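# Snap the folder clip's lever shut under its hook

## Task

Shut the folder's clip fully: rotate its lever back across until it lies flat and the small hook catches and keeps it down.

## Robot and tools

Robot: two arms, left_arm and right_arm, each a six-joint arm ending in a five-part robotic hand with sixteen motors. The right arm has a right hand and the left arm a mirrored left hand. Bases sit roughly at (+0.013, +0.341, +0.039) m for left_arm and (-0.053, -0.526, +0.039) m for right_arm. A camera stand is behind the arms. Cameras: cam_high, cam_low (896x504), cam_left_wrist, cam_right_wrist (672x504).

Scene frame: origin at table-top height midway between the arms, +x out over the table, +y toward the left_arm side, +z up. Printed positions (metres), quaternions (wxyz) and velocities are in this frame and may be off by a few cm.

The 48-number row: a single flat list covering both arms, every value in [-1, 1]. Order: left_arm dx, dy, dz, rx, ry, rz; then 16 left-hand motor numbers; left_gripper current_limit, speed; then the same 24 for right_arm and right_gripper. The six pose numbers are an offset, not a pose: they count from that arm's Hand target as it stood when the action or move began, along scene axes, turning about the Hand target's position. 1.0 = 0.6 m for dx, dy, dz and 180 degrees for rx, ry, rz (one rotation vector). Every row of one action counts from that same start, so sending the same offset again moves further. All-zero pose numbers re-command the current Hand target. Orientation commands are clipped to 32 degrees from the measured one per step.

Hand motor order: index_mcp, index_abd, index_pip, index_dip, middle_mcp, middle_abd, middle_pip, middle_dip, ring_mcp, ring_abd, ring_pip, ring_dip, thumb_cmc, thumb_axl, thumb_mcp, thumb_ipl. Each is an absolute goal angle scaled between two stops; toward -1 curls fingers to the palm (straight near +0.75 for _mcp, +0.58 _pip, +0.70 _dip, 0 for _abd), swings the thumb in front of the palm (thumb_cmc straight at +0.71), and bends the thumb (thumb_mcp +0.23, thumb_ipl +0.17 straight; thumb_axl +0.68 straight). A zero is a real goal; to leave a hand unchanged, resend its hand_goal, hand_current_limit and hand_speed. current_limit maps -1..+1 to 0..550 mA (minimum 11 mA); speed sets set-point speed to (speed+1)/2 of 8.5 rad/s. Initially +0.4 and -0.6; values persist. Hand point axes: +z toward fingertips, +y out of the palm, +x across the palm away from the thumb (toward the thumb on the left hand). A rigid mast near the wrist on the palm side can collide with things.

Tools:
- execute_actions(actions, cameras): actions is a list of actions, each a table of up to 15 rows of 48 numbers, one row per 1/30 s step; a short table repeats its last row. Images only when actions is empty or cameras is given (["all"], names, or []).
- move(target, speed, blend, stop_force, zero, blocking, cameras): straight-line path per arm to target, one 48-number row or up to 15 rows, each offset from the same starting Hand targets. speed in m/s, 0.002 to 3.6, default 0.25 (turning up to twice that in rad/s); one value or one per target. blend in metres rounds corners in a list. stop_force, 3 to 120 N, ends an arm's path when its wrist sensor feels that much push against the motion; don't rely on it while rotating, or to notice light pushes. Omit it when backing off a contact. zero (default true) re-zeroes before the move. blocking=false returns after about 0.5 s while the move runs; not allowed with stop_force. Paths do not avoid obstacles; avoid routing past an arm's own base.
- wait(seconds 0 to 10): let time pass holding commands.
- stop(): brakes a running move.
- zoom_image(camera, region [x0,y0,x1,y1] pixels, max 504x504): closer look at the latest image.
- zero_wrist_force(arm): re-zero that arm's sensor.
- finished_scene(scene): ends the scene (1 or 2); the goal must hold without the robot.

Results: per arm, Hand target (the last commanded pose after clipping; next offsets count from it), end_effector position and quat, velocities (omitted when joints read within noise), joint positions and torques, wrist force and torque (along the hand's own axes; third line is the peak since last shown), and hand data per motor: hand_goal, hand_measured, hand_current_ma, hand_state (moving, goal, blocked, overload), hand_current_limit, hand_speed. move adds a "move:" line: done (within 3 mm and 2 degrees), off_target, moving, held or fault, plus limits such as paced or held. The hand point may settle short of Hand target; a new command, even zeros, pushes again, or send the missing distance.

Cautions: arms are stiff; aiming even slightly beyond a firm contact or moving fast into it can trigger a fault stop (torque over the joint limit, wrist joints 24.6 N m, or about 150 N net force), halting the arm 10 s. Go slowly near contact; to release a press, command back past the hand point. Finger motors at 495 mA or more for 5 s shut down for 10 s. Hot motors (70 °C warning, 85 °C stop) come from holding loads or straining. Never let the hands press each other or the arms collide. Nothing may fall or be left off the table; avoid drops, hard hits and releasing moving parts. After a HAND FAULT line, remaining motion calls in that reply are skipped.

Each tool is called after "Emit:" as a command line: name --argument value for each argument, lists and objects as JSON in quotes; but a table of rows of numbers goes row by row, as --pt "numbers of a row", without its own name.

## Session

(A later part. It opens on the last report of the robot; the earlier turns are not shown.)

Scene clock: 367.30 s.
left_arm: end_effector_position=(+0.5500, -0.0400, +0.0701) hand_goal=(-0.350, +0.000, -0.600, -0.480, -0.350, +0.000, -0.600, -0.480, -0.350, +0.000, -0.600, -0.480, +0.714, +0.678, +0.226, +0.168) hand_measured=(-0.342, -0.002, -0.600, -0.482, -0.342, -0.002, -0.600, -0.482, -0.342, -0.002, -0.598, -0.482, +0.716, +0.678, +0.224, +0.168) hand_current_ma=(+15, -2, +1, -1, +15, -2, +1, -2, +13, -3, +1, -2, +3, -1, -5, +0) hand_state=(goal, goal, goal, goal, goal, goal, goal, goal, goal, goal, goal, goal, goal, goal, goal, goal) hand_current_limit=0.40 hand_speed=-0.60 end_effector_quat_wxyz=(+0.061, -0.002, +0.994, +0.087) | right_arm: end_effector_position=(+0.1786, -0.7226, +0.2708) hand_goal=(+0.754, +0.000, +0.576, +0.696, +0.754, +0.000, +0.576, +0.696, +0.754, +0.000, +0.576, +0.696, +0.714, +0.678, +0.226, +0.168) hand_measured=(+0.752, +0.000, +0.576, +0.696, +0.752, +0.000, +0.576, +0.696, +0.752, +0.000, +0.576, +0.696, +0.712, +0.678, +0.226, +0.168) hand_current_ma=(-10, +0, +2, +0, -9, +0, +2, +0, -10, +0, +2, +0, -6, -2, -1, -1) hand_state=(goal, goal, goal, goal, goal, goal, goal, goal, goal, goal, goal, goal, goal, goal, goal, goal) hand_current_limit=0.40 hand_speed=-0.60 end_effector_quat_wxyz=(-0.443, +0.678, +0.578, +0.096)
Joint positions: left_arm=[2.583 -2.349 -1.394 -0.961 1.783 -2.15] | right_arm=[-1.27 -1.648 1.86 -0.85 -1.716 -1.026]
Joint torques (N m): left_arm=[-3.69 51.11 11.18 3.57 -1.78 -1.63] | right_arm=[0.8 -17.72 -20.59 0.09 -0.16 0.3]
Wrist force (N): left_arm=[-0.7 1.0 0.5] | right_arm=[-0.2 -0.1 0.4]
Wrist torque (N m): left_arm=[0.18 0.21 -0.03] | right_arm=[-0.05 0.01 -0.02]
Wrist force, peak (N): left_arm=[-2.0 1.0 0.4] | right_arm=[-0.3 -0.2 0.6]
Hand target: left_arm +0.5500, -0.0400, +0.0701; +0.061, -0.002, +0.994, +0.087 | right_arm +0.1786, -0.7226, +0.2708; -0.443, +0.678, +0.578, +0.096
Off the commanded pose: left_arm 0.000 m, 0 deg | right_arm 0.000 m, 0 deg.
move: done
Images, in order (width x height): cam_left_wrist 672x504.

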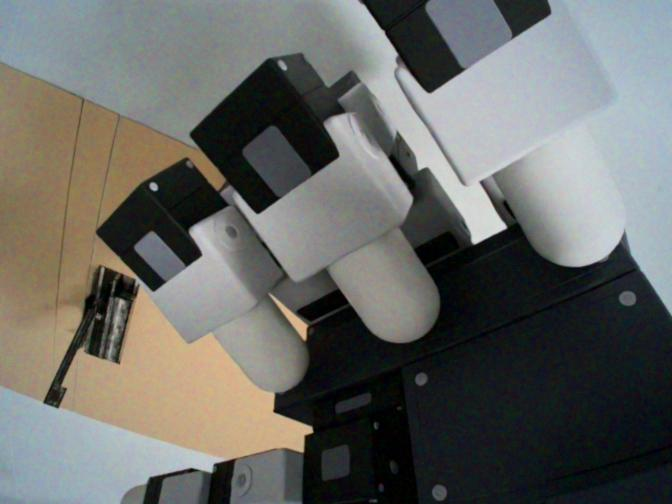

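Emit:
move --pt "-0.05 0.0 0.3 -0.0715 0.0032 0.3584 -0.35 0 -0.6 -0.48 -0.35 0 -0.6 -0.48 -0.35 0 -0.6 -0.48 0.714 0.678 0.226 0.168 0.4 -0.6 0 0 0 0 0 0 0.754 0.0 0.576 0.696 0.754 0.0 0.576 0.696 0.754 0.0 0.576 0.696 0.714 0.678 0.226 0.168 0.4 -0.6" --pt "-0.4667 0.0 0.3 -0.0715 0.0032 0.3584 0.754 0 0.576 0.696 -0.35 0 -0.6 -0.48 -0.35 0 -0.6 -0.48 0.714 0.678 0.226 0.168 0.4 -0.6 0 0 0 0 0 0 0.754 0.0 0.576 0.696 0.754 0.0 0.576 0.696 0.754 0.0 0.576 0.696 0.714 0.678 0.226 0.168 0.4 -0.6" --speed 0.2 --blend '[0.05, 0]' --cameras '["cam_left_wrist", "cam_low", "cam_high"]'

Scene clock: 459.73 s.
left_arm: end_effector_position=(+0.2699, -0.0400, +0.2501) hand_goal=(+0.754, +0.000, +0.576, +0.696, -0.350, +0.000, -0.600, -0.480, -0.350, +0.000, -0.600, -0.480, +0.714, +0.678, +0.226, +0.168) hand_measured=(+0.750, -0.002, +0.574, +0.692, -0.342, -0.002, -0.600, -0.482, -0.342, -0.002, -0.598, -0.482, +0.716, +0.678, +0.224, +0.168) hand_current_ma=(-6, -2, -4, -4, +15, -2, +1, -2, +13, -3, +1, -2, +2, -1, -5, +0) hand_state=(goal, goal, goal, goal, goal, goal, goal, goal, goal, goal, goal, goal, goal, goal, goal, goal) hand_current_limit=0.40 hand_speed=-0.60 end_effector_quat_wxyz=(+0.001, -0.538, +0.843, +0.000) | right_arm: end_effector_position=(+0.1786, -0.7226, +0.2708) hand_goal=(+0.754, +0.000, +0.576, +0.696, +0.754, +0.000, +0.576, +0.696, +0.754, +0.000, +0.576, +0.696, +0.714, +0.678, +0.226, +0.168) hand_measured=(+0.752, +0.000, +0.576, +0.696, +0.752, +0.000, +0.576, +0.696, +0.752, +0.000, +0.576, +0.696, +0.712, +0.678, +0.226, +0.168) hand_current_ma=(-10, +0, +2, +0, -9, +0, +2, +0, -10, +0, +2, +0, -6, -2, -1, -1) hand_state=(goal, goal, goal, goal, goal, goal, goal, goal, goal, goal, goal, goal, goal, goal, goal, goal) hand_current_limit=0.40 hand_speed=-0.60 end_effector_quat_wxyz=(-0.443, +0.678, +0.578, +0.096)
Joint positions: left_arm=[2.559 -1.671 -1.847 -1.193 1.571 -3.306] | right_arm=[-1.27 -1.648 1.86 -0.85 -1.716 -1.026]
Joint torques (N m): left_arm=[-4.95 30.56 10.98 1.07 -0.24 -1.85] | right_arm=[1.29 -18.1 -20.92 0.14 -0.3 0.45]
Wrist force (N): left_arm=[-0.8 0.7 0.4] | right_arm=[-0.2 0.1 0.3]
Wrist torque (N m): left_arm=[0.15 0.19 -0.23] | right_arm=[-0.01 0.03 -0.01]
Wrist force, peak (N): left_arm=[-0.2 2.9 0.7] | right_arm=[-0.4 0.1 0.5]
Hand target: left_arm +0.2699, -0.0400, +0.2501; +0.001, -0.538, +0.843, +0.000 | right_arm +0.1786, -0.7226, +0.2708; -0.443, +0.678, +0.578, +0.096
Off the commanded pose: left_arm 0.000 m, 0 deg | right_arm 0.000 m, 0 deg.
move: done
Images, in order (width x height): cam_high 896x504, cam_low 896x504, cam_left_wrist 672x504.

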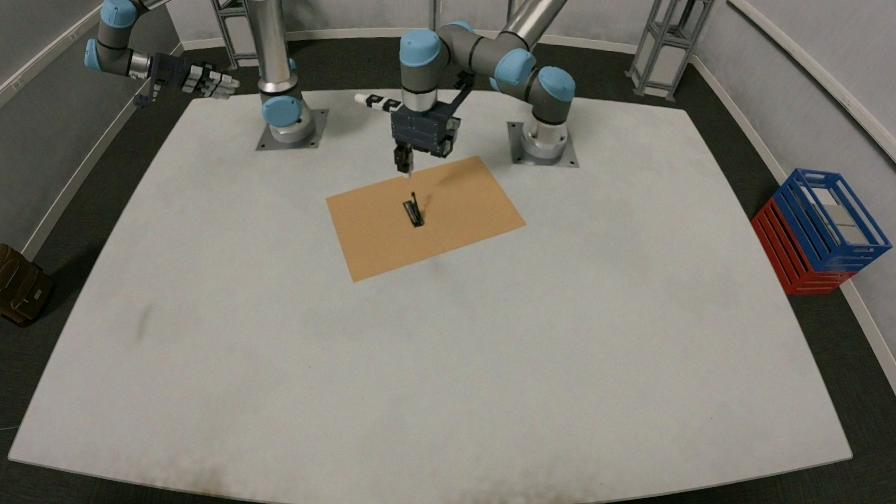

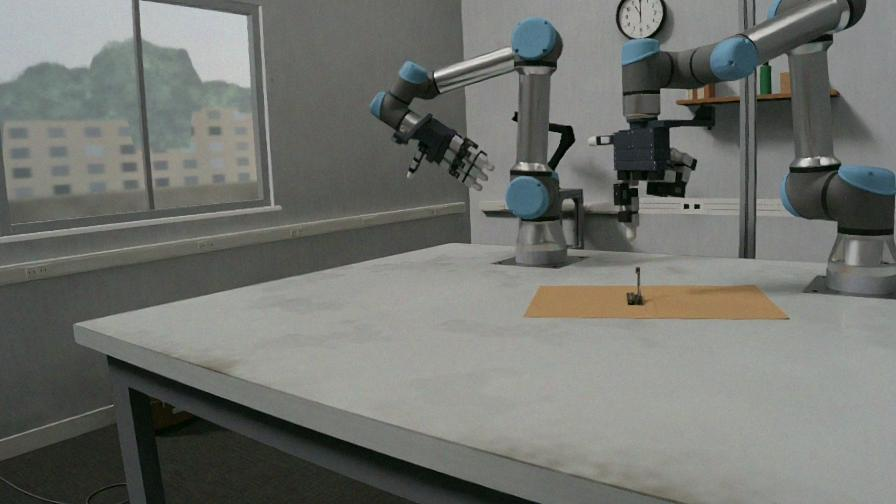

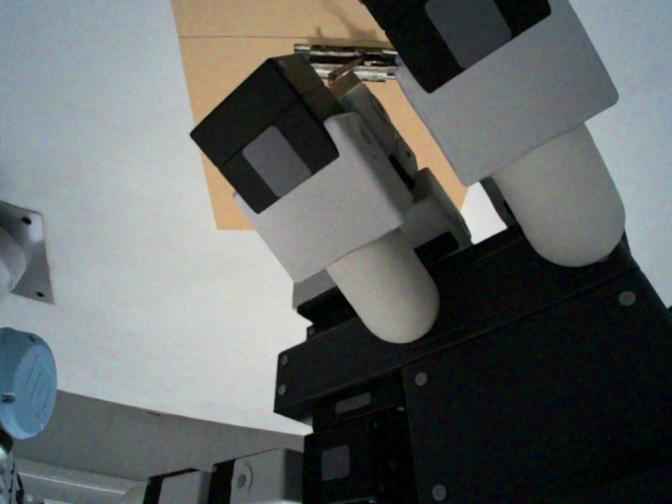

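Emit:
zoom_image --camera "cam_left_wrist" --region '[260, 10, 430, 130]'

Emit:
zoom_image --camera "cam_high" --region '[370, 130, 470, 240]'

Emit:
zoom_image --camera "cam_low" --region '[590, 200, 690, 320]'

Scaled by 2.965 from the camera's 672x504 image, which has a finer 960x720 frame.

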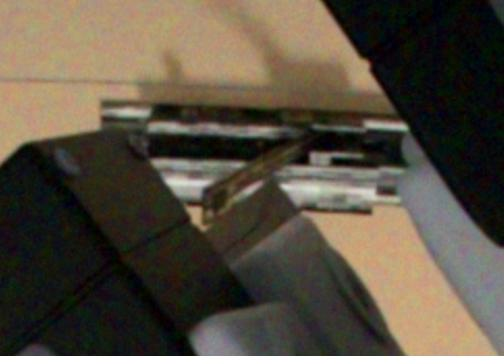

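Scaled by 4.582 from the camera's 896x504 image, which has a finer 1280x720 frame.

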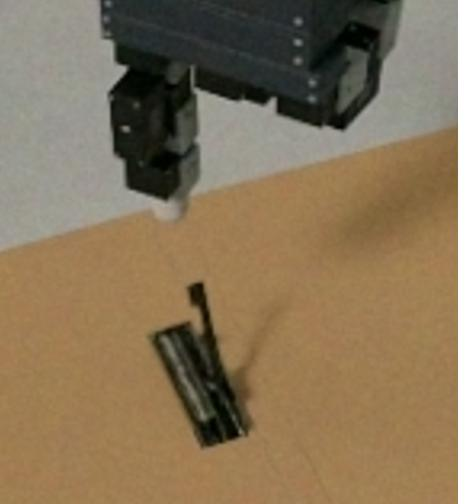

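Scaled by 4.200 from the camera's 896x504 image, which has a finer 1280x720 frame.

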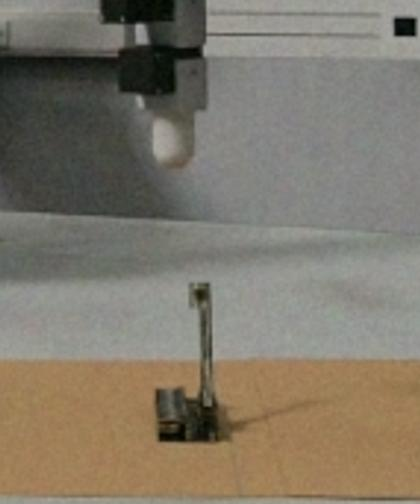

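Emit:
move --target '[0.0348, 0.0398, -0.0635, 0, 0, 0, 0.754, 0, 0.576, 0.696, -0.35, 0, -0.6, -0.48, -0.35, 0, -0.6, -0.48, 0.714, 0.678, 0.226, 0.168, 0.7, -0.6, 0, 0, 0, 0, 0, 0, 0.754, 0.0, 0.576, 0.696, 0.754, 0.0, 0.576, 0.696, 0.754, 0.0, 0.576, 0.696, 0.714, 0.678, 0.226, 0.168, 0.4, -0.6]' --speed 0.1 --cameras '["cam_left_wrist", "cam_low", "cam_high"]'

Emit:
zoom_image --camera "cam_high" --region '[380, 160, 450, 240]'

Emit:
zoom_image --camera "cam_low" --region '[600, 230, 680, 320]'

Emit:
zoom_image --camera "cam_left_wrist" --region '[180, 0, 380, 150]'

Scene clock: 512.20 s.
left_arm: end_effector_position=(+0.2908, -0.0161, +0.2119) hand_goal=(+0.754, +0.000, +0.576, +0.696, -0.350, +0.000, -0.600, -0.480, -0.350, +0.000, -0.600, -0.480, +0.714, +0.678, +0.226, +0.168) hand_measured=(+0.750, -0.002, +0.574, +0.692, -0.342, -0.002, -0.600, -0.482, -0.342, -0.002, -0.598, -0.482, +0.716, +0.678, +0.224, +0.168) hand_current_ma=(-6, -2, -4, -4, +15, -2, +1, -2, +13, -3, +1, -2, +2, -1, -5, +0) hand_state=(goal, goal, goal, goal, goal, goal, goal, goal, goal, goal, goal, goal, goal, goal, goal, goal) hand_current_limit=0.70 hand_speed=-0.60 end_effector_quat_wxyz=(+0.000, -0.538, +0.843, +0.000) | right_arm: end_effector_position=(+0.1786, -0.7226, +0.2708) hand_goal=(+0.754, +0.000, +0.576, +0.696, +0.754, +0.000, +0.576, +0.696, +0.754, +0.000, +0.576, +0.696, +0.714, +0.678, +0.226, +0.168) hand_measured=(+0.752, +0.000, +0.576, +0.696, +0.752, +0.000, +0.576, +0.696, +0.752, +0.000, +0.576, +0.696, +0.712, +0.678, +0.226, +0.168) hand_current_ma=(-10, +0, +2, +0, -9, +0, +2, +0, -10, +0, +2, +0, -6, -2, -1, -1) hand_state=(goal, goal, goal, goal, goal, goal, goal, goal, goal, goal, goal, goal, goal, goal, goal, goal) hand_current_limit=0.40 hand_speed=-0.60 end_effector_quat_wxyz=(-0.443, +0.678, +0.578, +0.096)
Joint positions: left_arm=[2.621 -1.702 -1.918 -1.091 1.571 -3.244] | right_arm=[-1.27 -1.648 1.86 -0.85 -1.716 -1.026]
Joint torques (N m): left_arm=[-7.51 31.27 31.7 0.94 -0.22 -2.02] | right_arm=[1.37 -17.18 -21.61 0.12 -0.4 0.48]
Wrist force (N): left_arm=[-0.9 0.6 0.6] | right_arm=[-0.1 -0.2 0.1]
Wrist torque (N m): left_arm=[0.12 0.22 -0.01] | right_arm=[-0.04 0.01 -0.01]
Wrist force, peak (N): left_arm=[-1.5 0.3 1.7] | right_arm=[-0.5 0.1 0.3]
Hand target: left_arm +0.2908, -0.0161, +0.2120; +0.001, -0.538, +0.843, +0.000 | right_arm +0.1786, -0.7226, +0.2708; -0.443, +0.678, +0.578, +0.096
Off the commanded pose: left_arm 0.000 m, 0 deg | right_arm 0.000 m, 0 deg.
move: done
Images, in order (width x height): cam_high 896x504, cam_low 896x504, cam_left_wrist 672x504.

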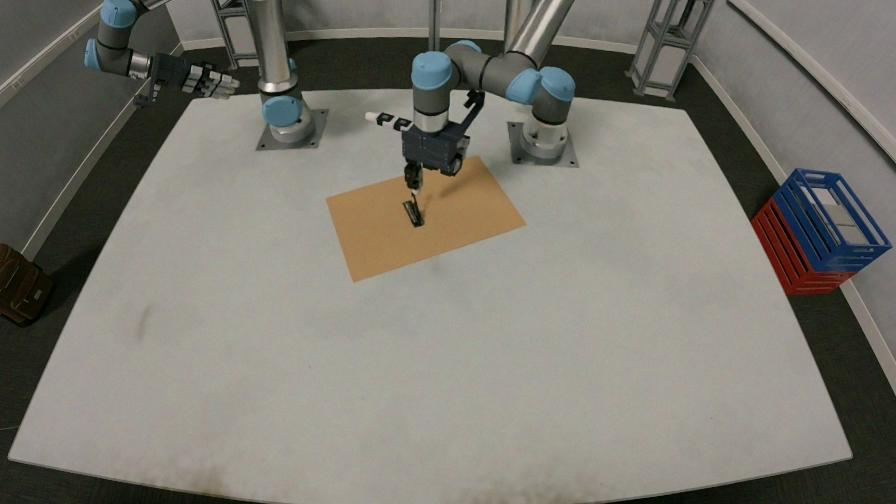

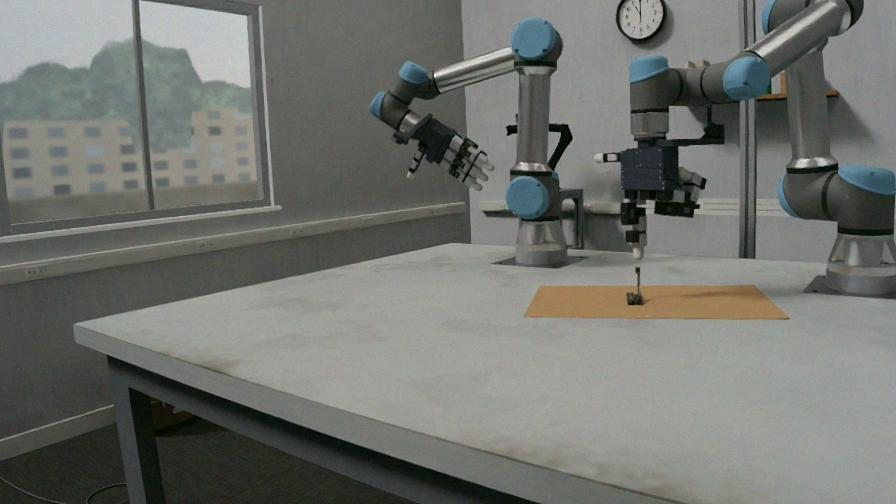

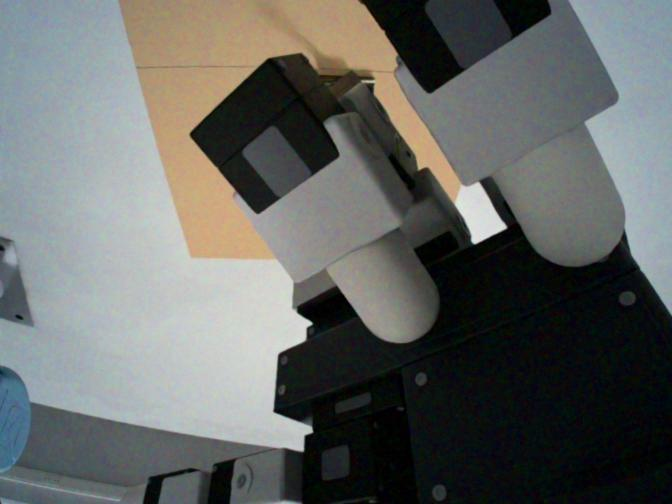

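Scaled by 6.300 from the camera's 896x504 image, which has a finer 1280x720 frame.

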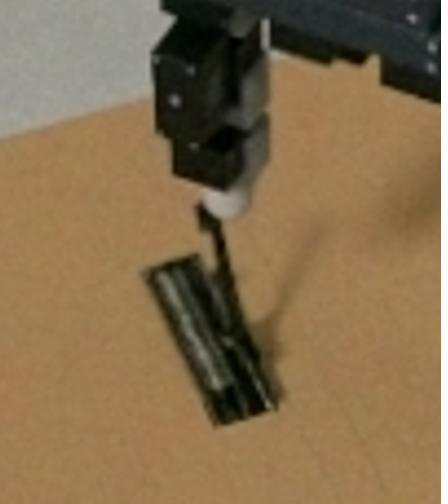

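Scaled by 5.600 from the camera's 896x504 image, which has a finer 1280x720 frame.

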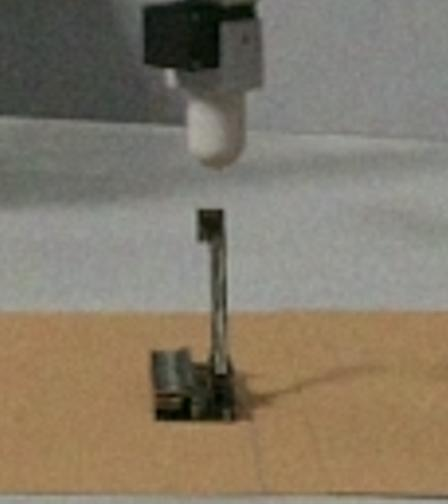

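Scaled by 2.520 from the camera's 672x504 image, which has a finer 960x720 frame.

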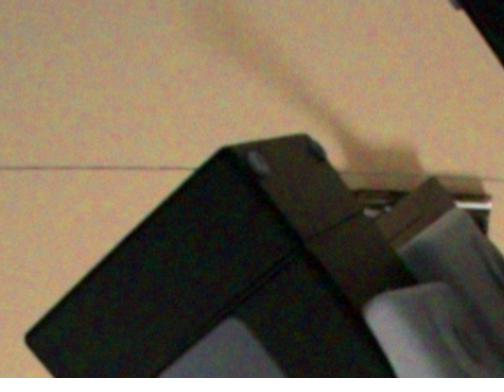

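Emit:
move --pt "-0.0097 -0.0078 -0.0458 0 0 0 0.754 0 0.576 0.696 -0.35 0 -0.6 -0.48 -0.35 0 -0.6 -0.48 0.714 0.678 0.226 0.168 0.7 -0.6 0 0 0 0 0 0 0.754 0.0 0.576 0.696 0.754 0.0 0.576 0.696 0.754 0.0 0.576 0.696 0.714 0.678 0.226 0.168 0.4 -0.6" --pt "-0.0267 -0.0153 -0.0595 0 0 0 0.754 0 0.576 0.696 -0.35 0 -0.6 -0.48 -0.35 0 -0.6 -0.48 0.714 0.678 0.226 0.168 0.7 -0.6 0 0 0 0 0 0 0.754 0.0 0.576 0.696 0.754 0.0 0.576 0.696 0.754 0.0 0.576 0.696 0.714 0.678 0.226 0.168 0.4 -0.6" --pt "-0.0397 -0.021 -0.0683 0 0 0 0.754 0 0.576 0.696 -0.35 0 -0.6 -0.48 -0.35 0 -0.6 -0.48 0.714 0.678 0.226 0.168 0.7 -0.6 0 0 0 0 0 0 0.754 0.0 0.576 0.696 0.754 0.0 0.576 0.696 0.754 0.0 0.576 0.696 0.714 0.678 0.226 0.168 0.4 -0.6" --speed 0.04 --stop_force 12 --cameras '["cam_left_wrist", "cam_low", "cam_high"]'

Emit:
zoom_image --camera "cam_high" --region '[380, 160, 450, 240]'

Emit:
zoom_image --camera "cam_low" --region '[600, 230, 680, 320]'

Scene clock: 549.87 s.
left_arm: end_effector_position=(+0.2670, -0.0287, +0.1710) hand_goal=(+0.754, +0.000, +0.576, +0.696, -0.350, +0.000, -0.600, -0.480, -0.350, +0.000, -0.600, -0.480, +0.714, +0.678, +0.226, +0.168) hand_measured=(+0.758, -0.016, +0.578, +0.696, -0.342, -0.002, -0.600, -0.482, -0.342, -0.002, -0.598, -0.482, +0.716, +0.678, +0.224, +0.168) hand_current_ma=(+5, -30, +2, -1, +15, -2, +1, -2, +13, -3, +1, -2, +2, -1, -5, +0) hand_state=(goal, goal, goal, goal, goal, goal, goal, goal, goal, goal, goal, goal, goal, goal, goal, goal) hand_current_limit=0.70 hand_speed=-0.60 end_effector_quat_wxyz=(+0.000, -0.538, +0.843, +0.000) | right_arm: end_effector_position=(+0.1786, -0.7226, +0.2708) hand_goal=(+0.754, +0.000, +0.576, +0.696, +0.754, +0.000, +0.576, +0.696, +0.754, +0.000, +0.576, +0.696, +0.714, +0.678, +0.226, +0.168) hand_measured=(+0.752, +0.000, +0.576, +0.696, +0.752, +0.000, +0.576, +0.696, +0.752, +0.000, +0.576, +0.696, +0.712, +0.678, +0.226, +0.168) hand_current_ma=(-10, +0, +2, +0, -9, +0, +2, +0, -10, +0, +2, +0, -6, -2, -1, -1) hand_state=(goal, goal, goal, goal, goal, goal, goal, goal, goal, goal, goal, goal, goal, goal, goal, goal) hand_current_limit=0.40 hand_speed=-0.60 end_effector_quat_wxyz=(-0.443, +0.678, +0.578, +0.096)
Joint positions: left_arm=[2.574 -1.74 -1.995 -0.976 1.571 -3.291] | right_arm=[-1.27 -1.648 1.86 -0.85 -1.716 -1.026]
Joint torques (N m): left_arm=[7.16 30.29 31.06 1.03 2.28 1.85] | right_arm=[0.77 -18.57 -21.9 0.07 -0.43 0.38]
Wrist force (N): left_arm=[-1.4 0.0 0.0] | right_arm=[-0.3 0.1 0.4]
Wrist torque (N m): left_arm=[0.15 0.18 -0.20] | right_arm=[-0.01 0.04 -0.02]
Wrist force, peak (N): left_arm=[-1.9 -0.2 -1.0] | right_arm=[-0.5 0.0 0.5]
Hand target: left_arm +0.2670, -0.0287, +0.1710; +0.001, -0.538, +0.843, +0.000 | right_arm +0.1786, -0.7226, +0.2708; -0.443, +0.678, +0.578, +0.096
Off the commanded pose: left_arm 0.000 m, 0 deg | right_arm 0.000 m, 0 deg.
move: done
Images, in order (width x height): cam_high 896x504, cam_low 896x504, cam_left_wrist 672x504.

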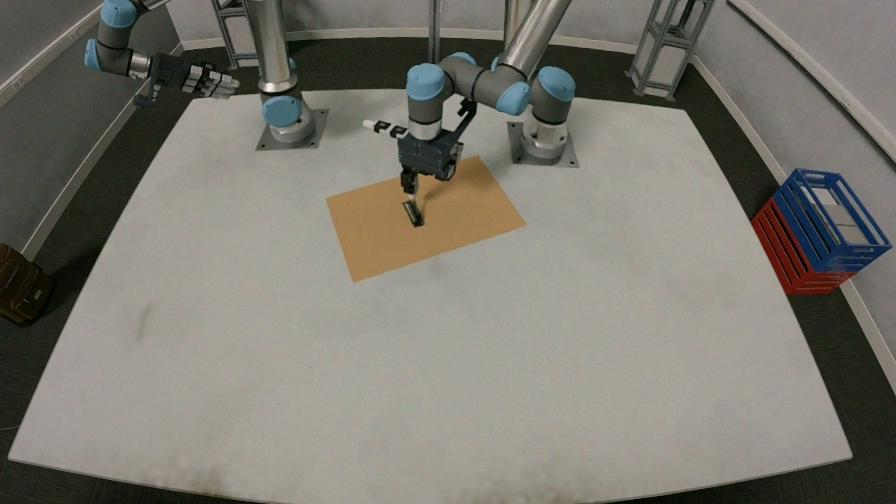

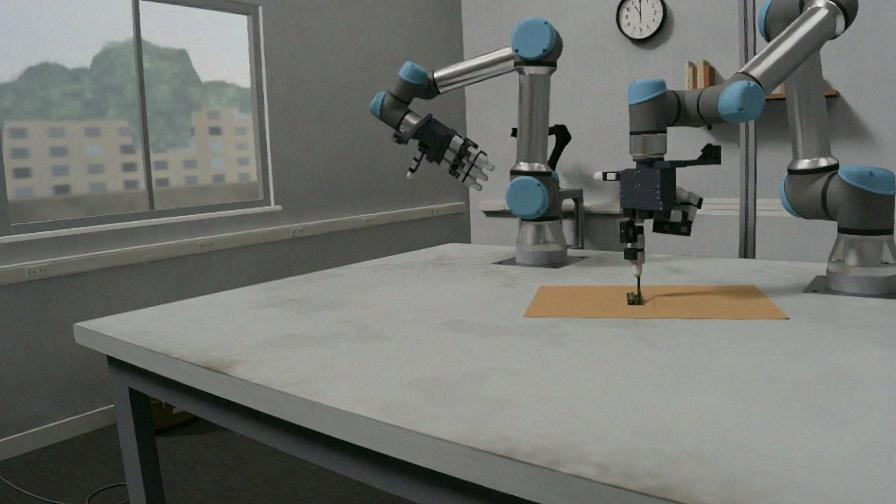

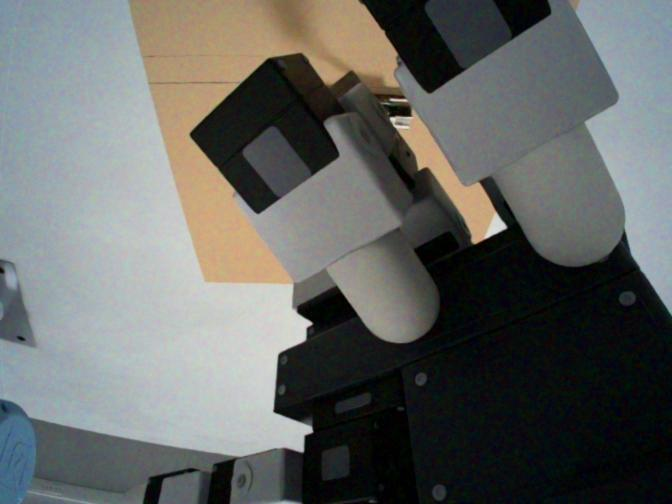

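Scaled by 6.300 from the camera's 896x504 image, which has a finer 1280x720 frame.

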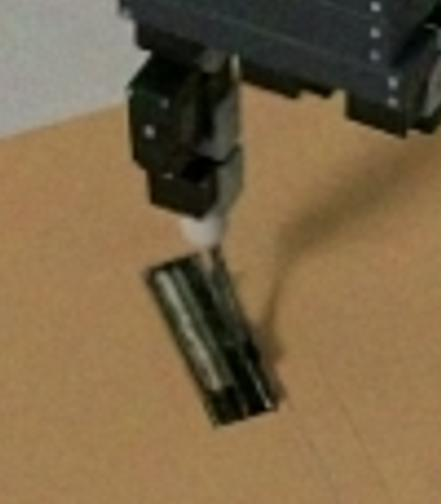

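Scaled by 5.600 from the camera's 896x504 image, which has a finer 1280x720 frame.

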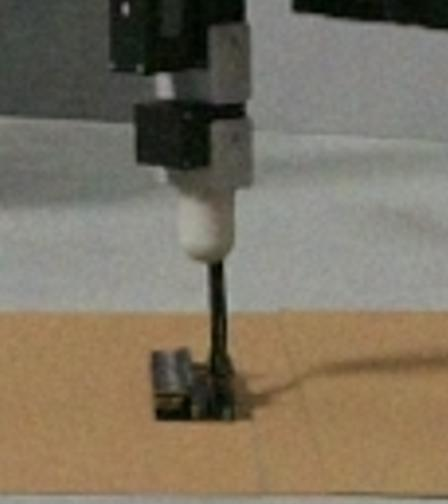

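Emit:
move --pt "-0.0122 -0.0035 -0.0112 0 0 0 0.754 0 0.576 0.696 -0.35 0 -0.6 -0.48 -0.35 0 -0.6 -0.48 0.714 0.678 0.226 0.168 0.7 -0.6 0 0 0 0 0 0 0.754 0.0 0.576 0.696 0.754 0.0 0.576 0.696 0.754 0.0 0.576 0.696 0.714 0.678 0.226 0.168 0.4 -0.6" --pt "-0.0217 -0.0075 -0.0243 0 0 0 0.754 0 0.576 0.696 -0.35 0 -0.6 -0.48 -0.35 0 -0.6 -0.48 0.714 0.678 0.226 0.168 0.7 -0.6 0 0 0 0 0 0 0.754 0.0 0.576 0.696 0.754 0.0 0.576 0.696 0.754 0.0 0.576 0.696 0.714 0.678 0.226 0.168 0.4 -0.6" --pt "-0.0289 -0.0107 -0.0392 0 0 0 0.754 0 0.576 0.696 -0.35 0 -0.6 -0.48 -0.35 0 -0.6 -0.48 0.714 0.678 0.226 0.168 0.7 -0.6 0 0 0 0 0 0 0.754 0.0 0.576 0.696 0.754 0.0 0.576 0.696 0.754 0.0 0.576 0.696 0.714 0.678 0.226 0.168 0.4 -0.6" --speed 0.04 --stop_force 12 --zero false --cameras '["cam_left_wrist", "cam_low", "cam_high"]'

Emit:
zoom_image --camera "cam_high" --region '[380, 160, 450, 240]'

Emit:
zoom_image --camera "cam_low" --region '[600, 230, 680, 320]'

Scene clock: 559.50 s.
left_arm: end_effector_position=(+0.2497, -0.0351, +0.1475) hand_goal=(+0.754, +0.000, +0.576, +0.696, -0.350, +0.000, -0.600, -0.480, -0.350, +0.000, -0.600, -0.480, +0.714, +0.678, +0.226, +0.168) hand_measured=(+0.772, -0.038, +0.586, +0.700, -0.342, -0.002, -0.600, -0.482, -0.342, -0.002, -0.598, -0.482, +0.716, +0.678, +0.224, +0.168) hand_current_ma=(+42, -85, +17, +7, +15, -2, +1, -2, +13, -3, +1, -2, +2, -1, -5, +0) hand_state=(goal, blocked, goal, goal, goal, goal, goal, goal, goal, goal, goal, goal, goal, goal, goal, goal) hand_current_limit=0.70 hand_speed=-0.60 end_effector_quat_wxyz=(+0.001, -0.538, +0.843, +0.000) | right_arm: end_effector_position=(+0.1786, -0.7226, +0.2708) hand_goal=(+0.754, +0.000, +0.576, +0.696, +0.754, +0.000, +0.576, +0.696, +0.754, +0.000, +0.576, +0.696, +0.714, +0.678, +0.226, +0.168) hand_measured=(+0.752, +0.000, +0.576, +0.696, +0.752, +0.000, +0.576, +0.696, +0.752, +0.000, +0.576, +0.696, +0.712, +0.678, +0.226, +0.168) hand_current_ma=(-10, +0, +2, +0, -9, +0, +2, +0, -10, +0, +2, +0, -6, -2, -1, -1) hand_state=(goal, goal, goal, goal, goal, goal, goal, goal, goal, goal, goal, goal, goal, goal, goal, goal) hand_current_limit=0.40 hand_speed=-0.60 end_effector_quat_wxyz=(-0.443, +0.678, +0.578, +0.096)
Joint positions: left_arm=[2.544 -1.762 -2.042 -0.907 1.571 -3.321] | right_arm=[-1.27 -1.648 1.86 -0.85 -1.716 -1.026]
Joint torques (N m): left_arm=[6.76 30.24 28.36 2.01 1.55 1.86] | right_arm=[0.74 -18.88 -20.38 0.13 -0.44 0.51]
Wrist force (N): left_arm=[-2.5 -0.2 -1.8] | right_arm=[-0.1 0.1 0.3]
Wrist torque (N m): left_arm=[0.35 0.03 -0.24] | right_arm=[-0.01 0.01 -0.01]
Wrist force, peak (N): left_arm=[-2.8 -0.4 -3.8] | right_arm=[-0.6 0.0 0.3]
Hand target: left_arm +0.2497, -0.0351, +0.1475; +0.001, -0.538, +0.843, +0.000 | right_arm +0.1786, -0.7226, +0.2708; -0.443, +0.678, +0.578, +0.096
Off the commanded pose: left_arm 0.000 m, 0 deg | right_arm 0.000 m, 0 deg.
move: done
Images, in order (width x height): cam_high 896x504, cam_low 896x504, cam_left_wrist 672x504.

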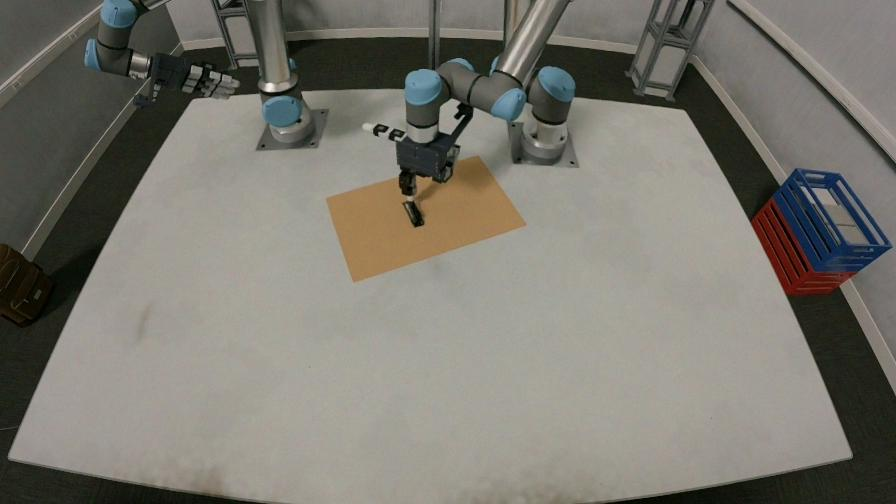

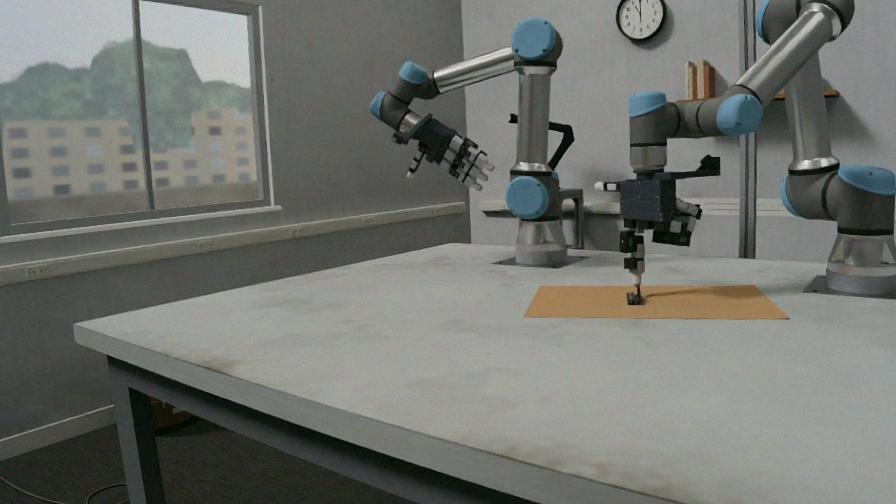

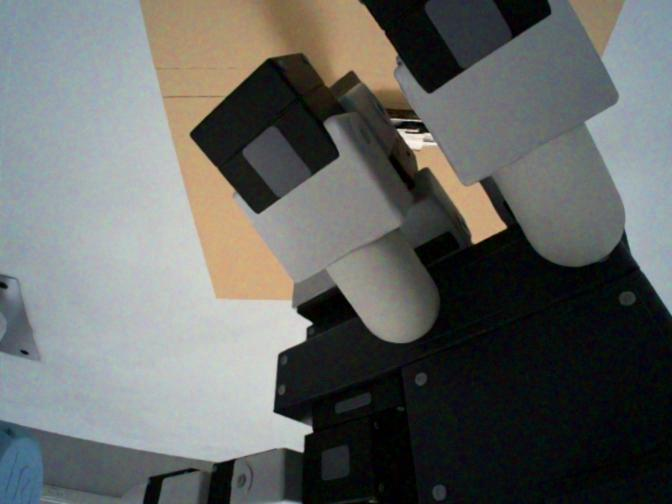

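Scaled by 6.300 from the camera's 896x504 image, which has a finer 1280x720 frame.

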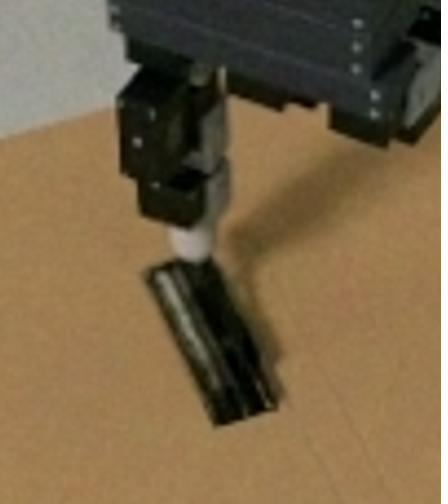

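Scaled by 5.600 from the camera's 896x504 image, which has a finer 1280x720 frame.

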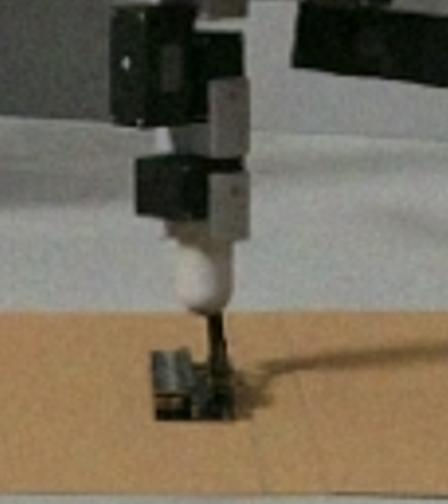

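Emit:
move --pt "-0.0093 -0.0017 -0.0158 0 0 0 0.754 0 0.576 0.696 -0.35 0 -0.6 -0.48 -0.35 0 -0.6 -0.48 0.714 0.678 0.226 0.168 0.7 -0.6 0 0 0 0 0 0 0.754 0.0 0.576 0.696 0.754 0.0 0.576 0.696 0.754 0.0 0.576 0.696 0.714 0.678 0.226 0.168 0.4 -0.6" --pt "-0.0112 -0.0027 -0.029 0 0 0 0.754 0 0.576 0.696 -0.35 0 -0.6 -0.48 -0.35 0 -0.6 -0.48 0.714 0.678 0.226 0.168 0.7 -0.6 0 0 0 0 0 0 0.754 0.0 0.576 0.696 0.754 0.0 0.576 0.696 0.754 0.0 0.576 0.696 0.714 0.678 0.226 0.168 0.4 -0.6" --pt "-0.012 -0.003 -0.04 0 0 0 0.754 0 0.576 0.696 -0.35 0 -0.6 -0.48 -0.35 0 -0.6 -0.48 0.714 0.678 0.226 0.168 0.7 -0.6 0 0 0 0 0 0 0.754 0.0 0.576 0.696 0.754 0.0 0.576 0.696 0.754 0.0 0.576 0.696 0.714 0.678 0.226 0.168 0.4 -0.6" --speed 0.02 --stop_force 25 --zero false --cameras '["cam_low", "cam_high"]'

Emit:
zoom_image --camera "cam_high" --region '[380, 160, 450, 240]'

Emit:
zoom_image --camera "cam_low" --region '[600, 230, 680, 320]'

Scene clock: 575.90 s.
left_arm: end_effector_position=(+0.2434, -0.0365, +0.1333) hand_goal=(+0.754, +0.000, +0.576, +0.696, -0.350, +0.000, -0.600, -0.480, -0.350, +0.000, -0.600, -0.480, +0.714, +0.678, +0.226, +0.168) hand_measured=(+0.786, -0.060, +0.596, +0.702, -0.342, -0.002, -0.600, -0.482, -0.342, -0.002, -0.598, -0.482, +0.716, +0.678, +0.224, +0.168) hand_current_ma=(+91, -156, +43, +10, +15, -2, +1, -2, +13, -3, +1, -2, +2, -1, -5, +0) hand_state=(blocked, blocked, goal, goal, goal, goal, goal, goal, goal, goal, goal, goal, goal, goal, goal, goal) hand_current_limit=0.70 hand_speed=-0.60 end_effector_quat_wxyz=(+0.001, -0.538, +0.843, +0.000) | right_arm: end_effector_position=(+0.1786, -0.7226, +0.2708) hand_goal=(+0.754, +0.000, +0.576, +0.696, +0.754, +0.000, +0.576, +0.696, +0.754, +0.000, +0.576, +0.696, +0.714, +0.678, +0.226, +0.168) hand_measured=(+0.752, +0.000, +0.576, +0.696, +0.752, +0.000, +0.576, +0.696, +0.752, +0.000, +0.576, +0.696, +0.712, +0.678, +0.226, +0.168) hand_current_ma=(-10, +0, +2, +0, -9, +0, +2, +0, -10, +0, +2, +0, -6, -2, -1, -1) hand_state=(goal, goal, goal, goal, goal, goal, goal, goal, goal, goal, goal, goal, goal, goal, goal, goal) hand_current_limit=0.40 hand_speed=-0.60 end_effector_quat_wxyz=(-0.443, +0.678, +0.578, +0.096)
Joint positions: left_arm=[2.534 -1.779 -2.066 -0.866 1.571 -3.331] | right_arm=[-1.27 -1.648 1.86 -0.85 -1.716 -1.026]
Joint torques (N m): left_arm=[6.68 10.92 18.75 0.75 0.89 1.62] | right_arm=[0.89 -18.34 -20.63 -0.03 -0.43 0.5]
Wrist force (N): left_arm=[-1.0 0.0 -24.4] | right_arm=[0.0 0.0 0.2]
Wrist torque (N m): left_arm=[2.17 0.54 -0.09] | right_arm=[-0.02 0.00 0.00]
Wrist force, peak (N): left_arm=[-0.8 0.8 -38.0] | right_arm=[-0.4 0.0 0.5]
Hand target: left_arm +0.2434, -0.0365, +0.1333; +0.001, -0.538, +0.843, +0.000 (not the last commanded pose) | right_arm +0.1786, -0.7226, +0.2708; -0.443, +0.678, +0.578, +0.096
Off the commanded pose: left_arm 0.010 m, 0 deg | right_arm 0.000 m, 0 deg.
move: contact (left_arm); path passed 1 of 3 targets
Images, in order (width x height): cam_high 896x504, cam_low 896x504.

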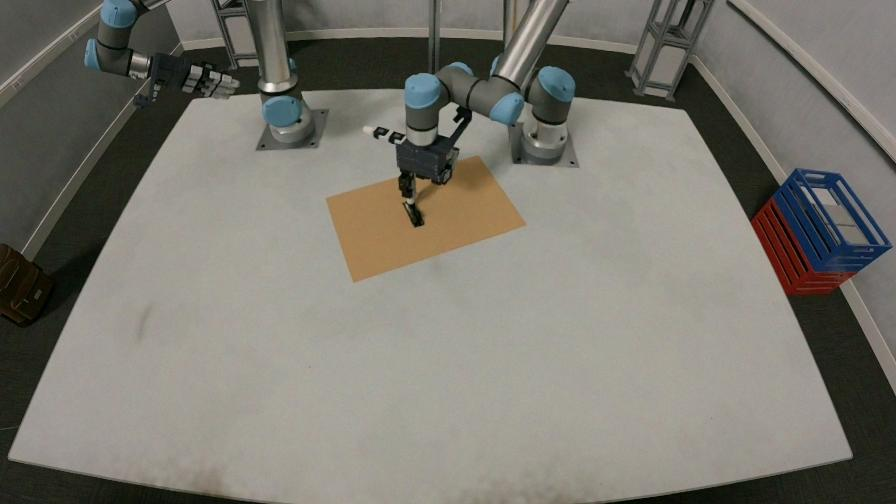

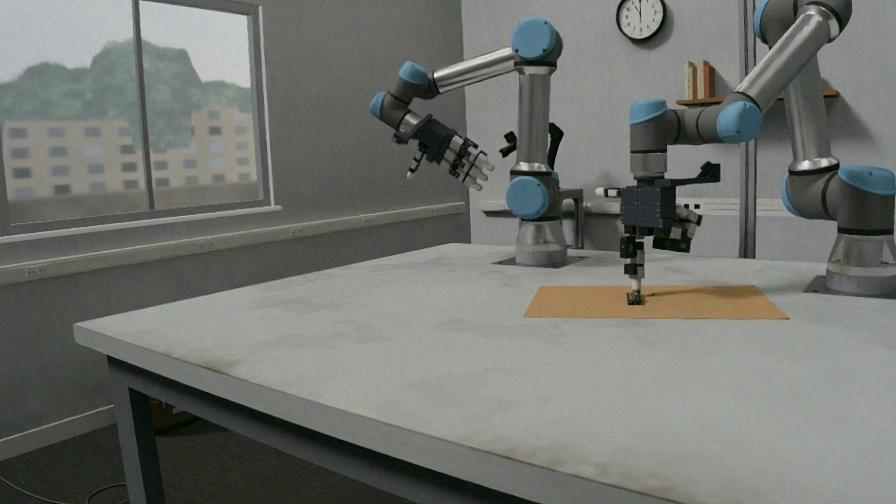

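Scaled by 6.300 from the camera's 896x504 image, which has a finer 1280x720 frame.

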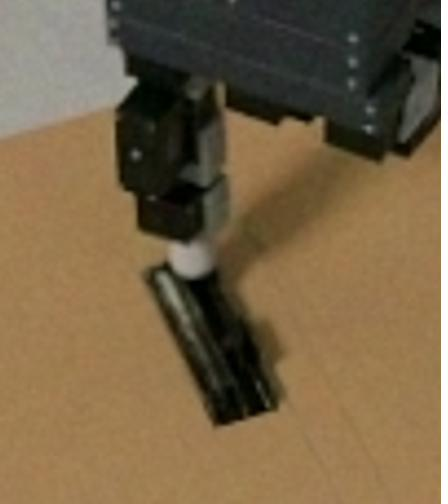

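Scaled by 5.600 from the camera's 896x504 image, which has a finer 1280x720 frame.

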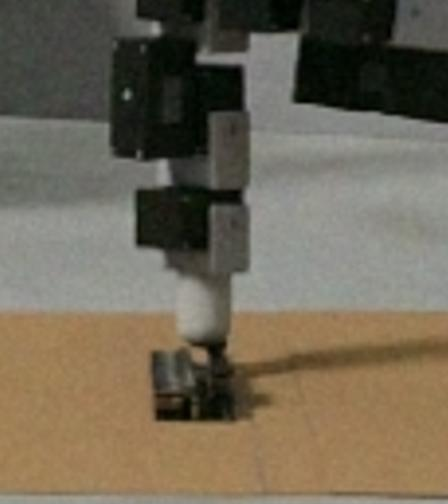

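Emit:
move --target '[0.02, 0.01, 0.11, 0, 0, 0, 0.754, 0, 0.576, 0.696, -0.35, 0, -0.6, -0.48, -0.35, 0, -0.6, -0.48, 0.714, 0.678, 0.226, 0.168, 0.7, -0.6, 0, 0, 0, 0, 0, 0, 0.754, 0.0, 0.576, 0.696, 0.754, 0.0, 0.576, 0.696, 0.754, 0.0, 0.576, 0.696, 0.714, 0.678, 0.226, 0.168, 0.4, -0.6]' --speed 0.06 --cameras '["cam_low", "cam_high", "cam_left_wrist"]'

Emit:
zoom_image --camera "cam_high" --region '[380, 160, 450, 240]'

Emit:
zoom_image --camera "cam_low" --region '[600, 230, 680, 320]'

Emit:
zoom_image --camera "cam_left_wrist" --region '[240, 40, 460, 200]'

Scene clock: 583.70 s.
left_arm: end_effector_position=(+0.2556, -0.0305, +0.1994) hand_goal=(+0.754, +0.000, +0.576, +0.696, -0.350, +0.000, -0.600, -0.480, -0.350, +0.000, -0.600, -0.480, +0.714, +0.678, +0.226, +0.168) hand_measured=(+0.756, -0.004, +0.578, +0.700, -0.342, -0.002, -0.600, -0.482, -0.342, -0.002, -0.598, -0.482, +0.716, +0.678, +0.224, +0.168) hand_current_ma=(+1, -4, +3, +4, +15, -2, +1, -2, +13, -3, +1, -2, +2, -1, -5, +0) hand_state=(goal, goal, goal, goal, goal, goal, goal, goal, goal, goal, goal, goal, goal, goal, goal, goal) hand_current_limit=0.70 hand_speed=-0.60 end_effector_quat_wxyz=(+0.001, -0.538, +0.843, +0.000) | right_arm: end_effector_position=(+0.1786, -0.7226, +0.2708) hand_goal=(+0.754, +0.000, +0.576, +0.696, +0.754, +0.000, +0.576, +0.696, +0.754, +0.000, +0.576, +0.696, +0.714, +0.678, +0.226, +0.168) hand_measured=(+0.752, +0.000, +0.576, +0.696, +0.752, +0.000, +0.576, +0.696, +0.752, +0.000, +0.576, +0.696, +0.712, +0.678, +0.226, +0.168) hand_current_ma=(-10, +0, +2, +0, -9, +0, +2, +0, -10, +0, +2, +0, -6, -2, -1, -1) hand_state=(goal, goal, goal, goal, goal, goal, goal, goal, goal, goal, goal, goal, goal, goal, goal, goal) hand_current_limit=0.40 hand_speed=-0.60 end_effector_quat_wxyz=(-0.443, +0.678, +0.578, +0.096)
Joint positions: left_arm=[2.558 -1.687 -1.972 -1.052 1.571 -3.306] | right_arm=[-1.27 -1.648 1.86 -0.85 -1.716 -1.026]
Joint torques (N m): left_arm=[-5.16 17.34 11.14 3.5 -1.68 -1.51] | right_arm=[-0.06 -18.89 -20.94 0.14 -0.38 0.4]
Wrist force (N): left_arm=[-0.8 0.6 0.5] | right_arm=[-0.3 0.0 0.0]
Wrist torque (N m): left_arm=[0.15 0.20 -0.23] | right_arm=[-0.01 0.04 -0.02]
Wrist force, peak (N): left_arm=[-0.9 0.0 -24.9] | right_arm=[-0.4 -0.3 0.4]
Hand target: left_arm +0.2554, -0.0305, +0.1993; +0.001, -0.538, +0.843, +0.000 | right_arm +0.1786, -0.7226, +0.2708; -0.443, +0.678, +0.578, +0.096
Off the commanded pose: left_arm 0.000 m, 0 deg | right_arm 0.000 m, 0 deg.
move: done
Images, in order (width x height): cam_high 896x504, cam_low 896x504, cam_left_wrist 672x504.

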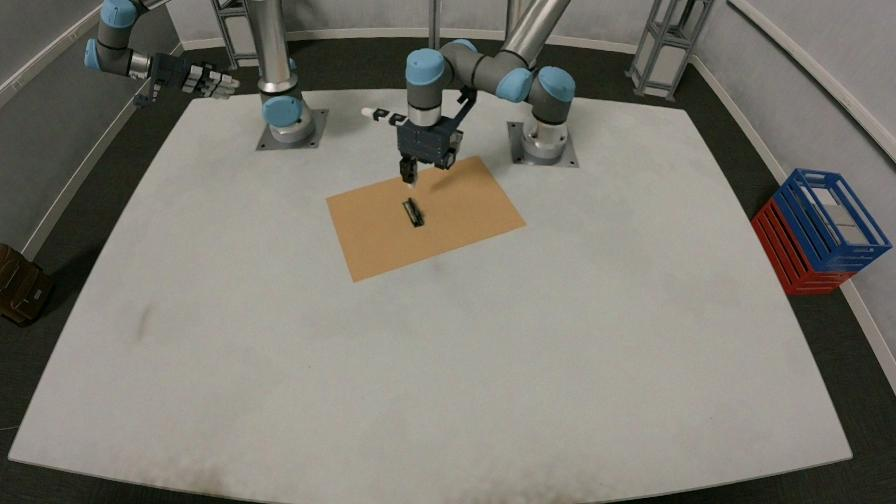

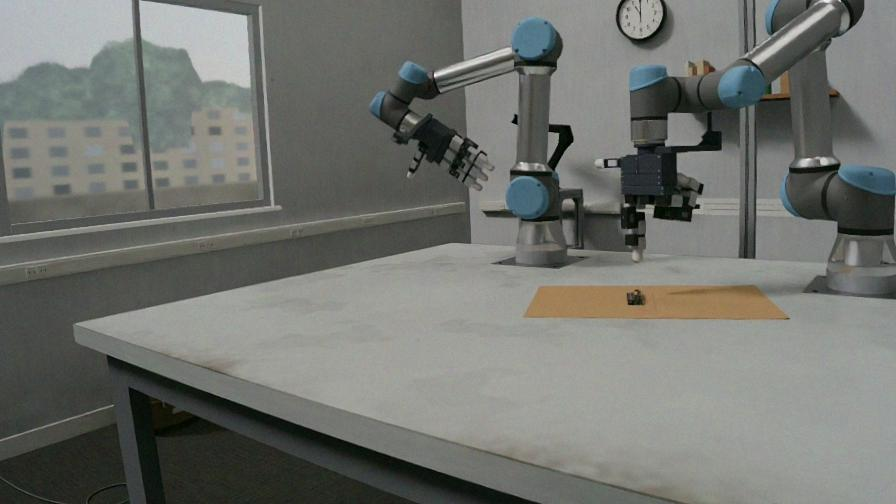

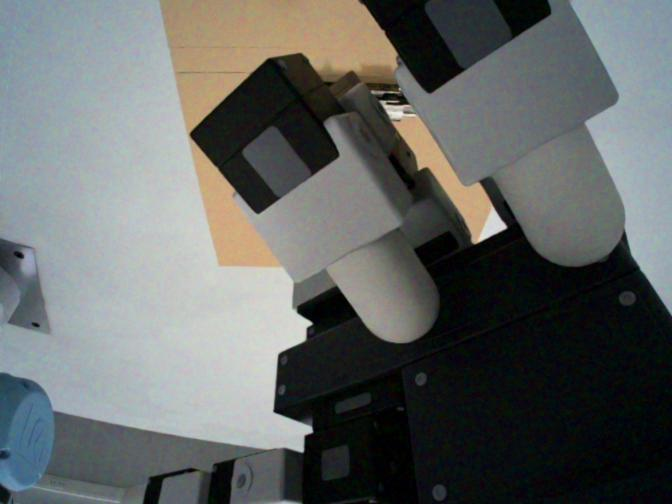

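Scaled by 6.300 from the camera's 896x504 image, which has a finer 1280x720 frame.

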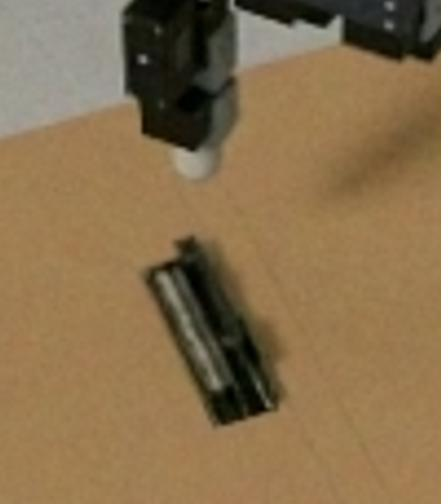

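Scaled by 5.600 from the camera's 896x504 image, which has a finer 1280x720 frame.

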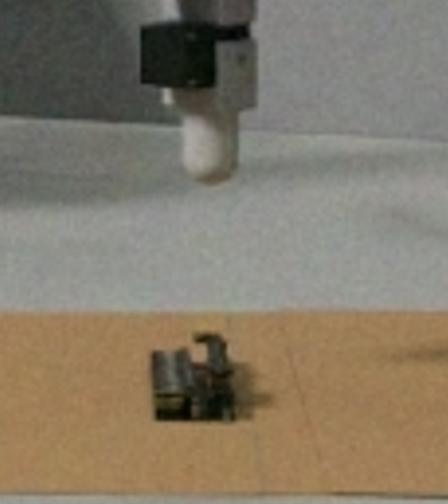

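Scaled by 2.291 from the camera's 672x504 image, which has a finer 960x720 frame.

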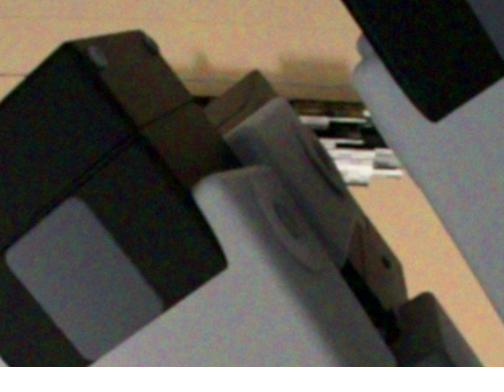

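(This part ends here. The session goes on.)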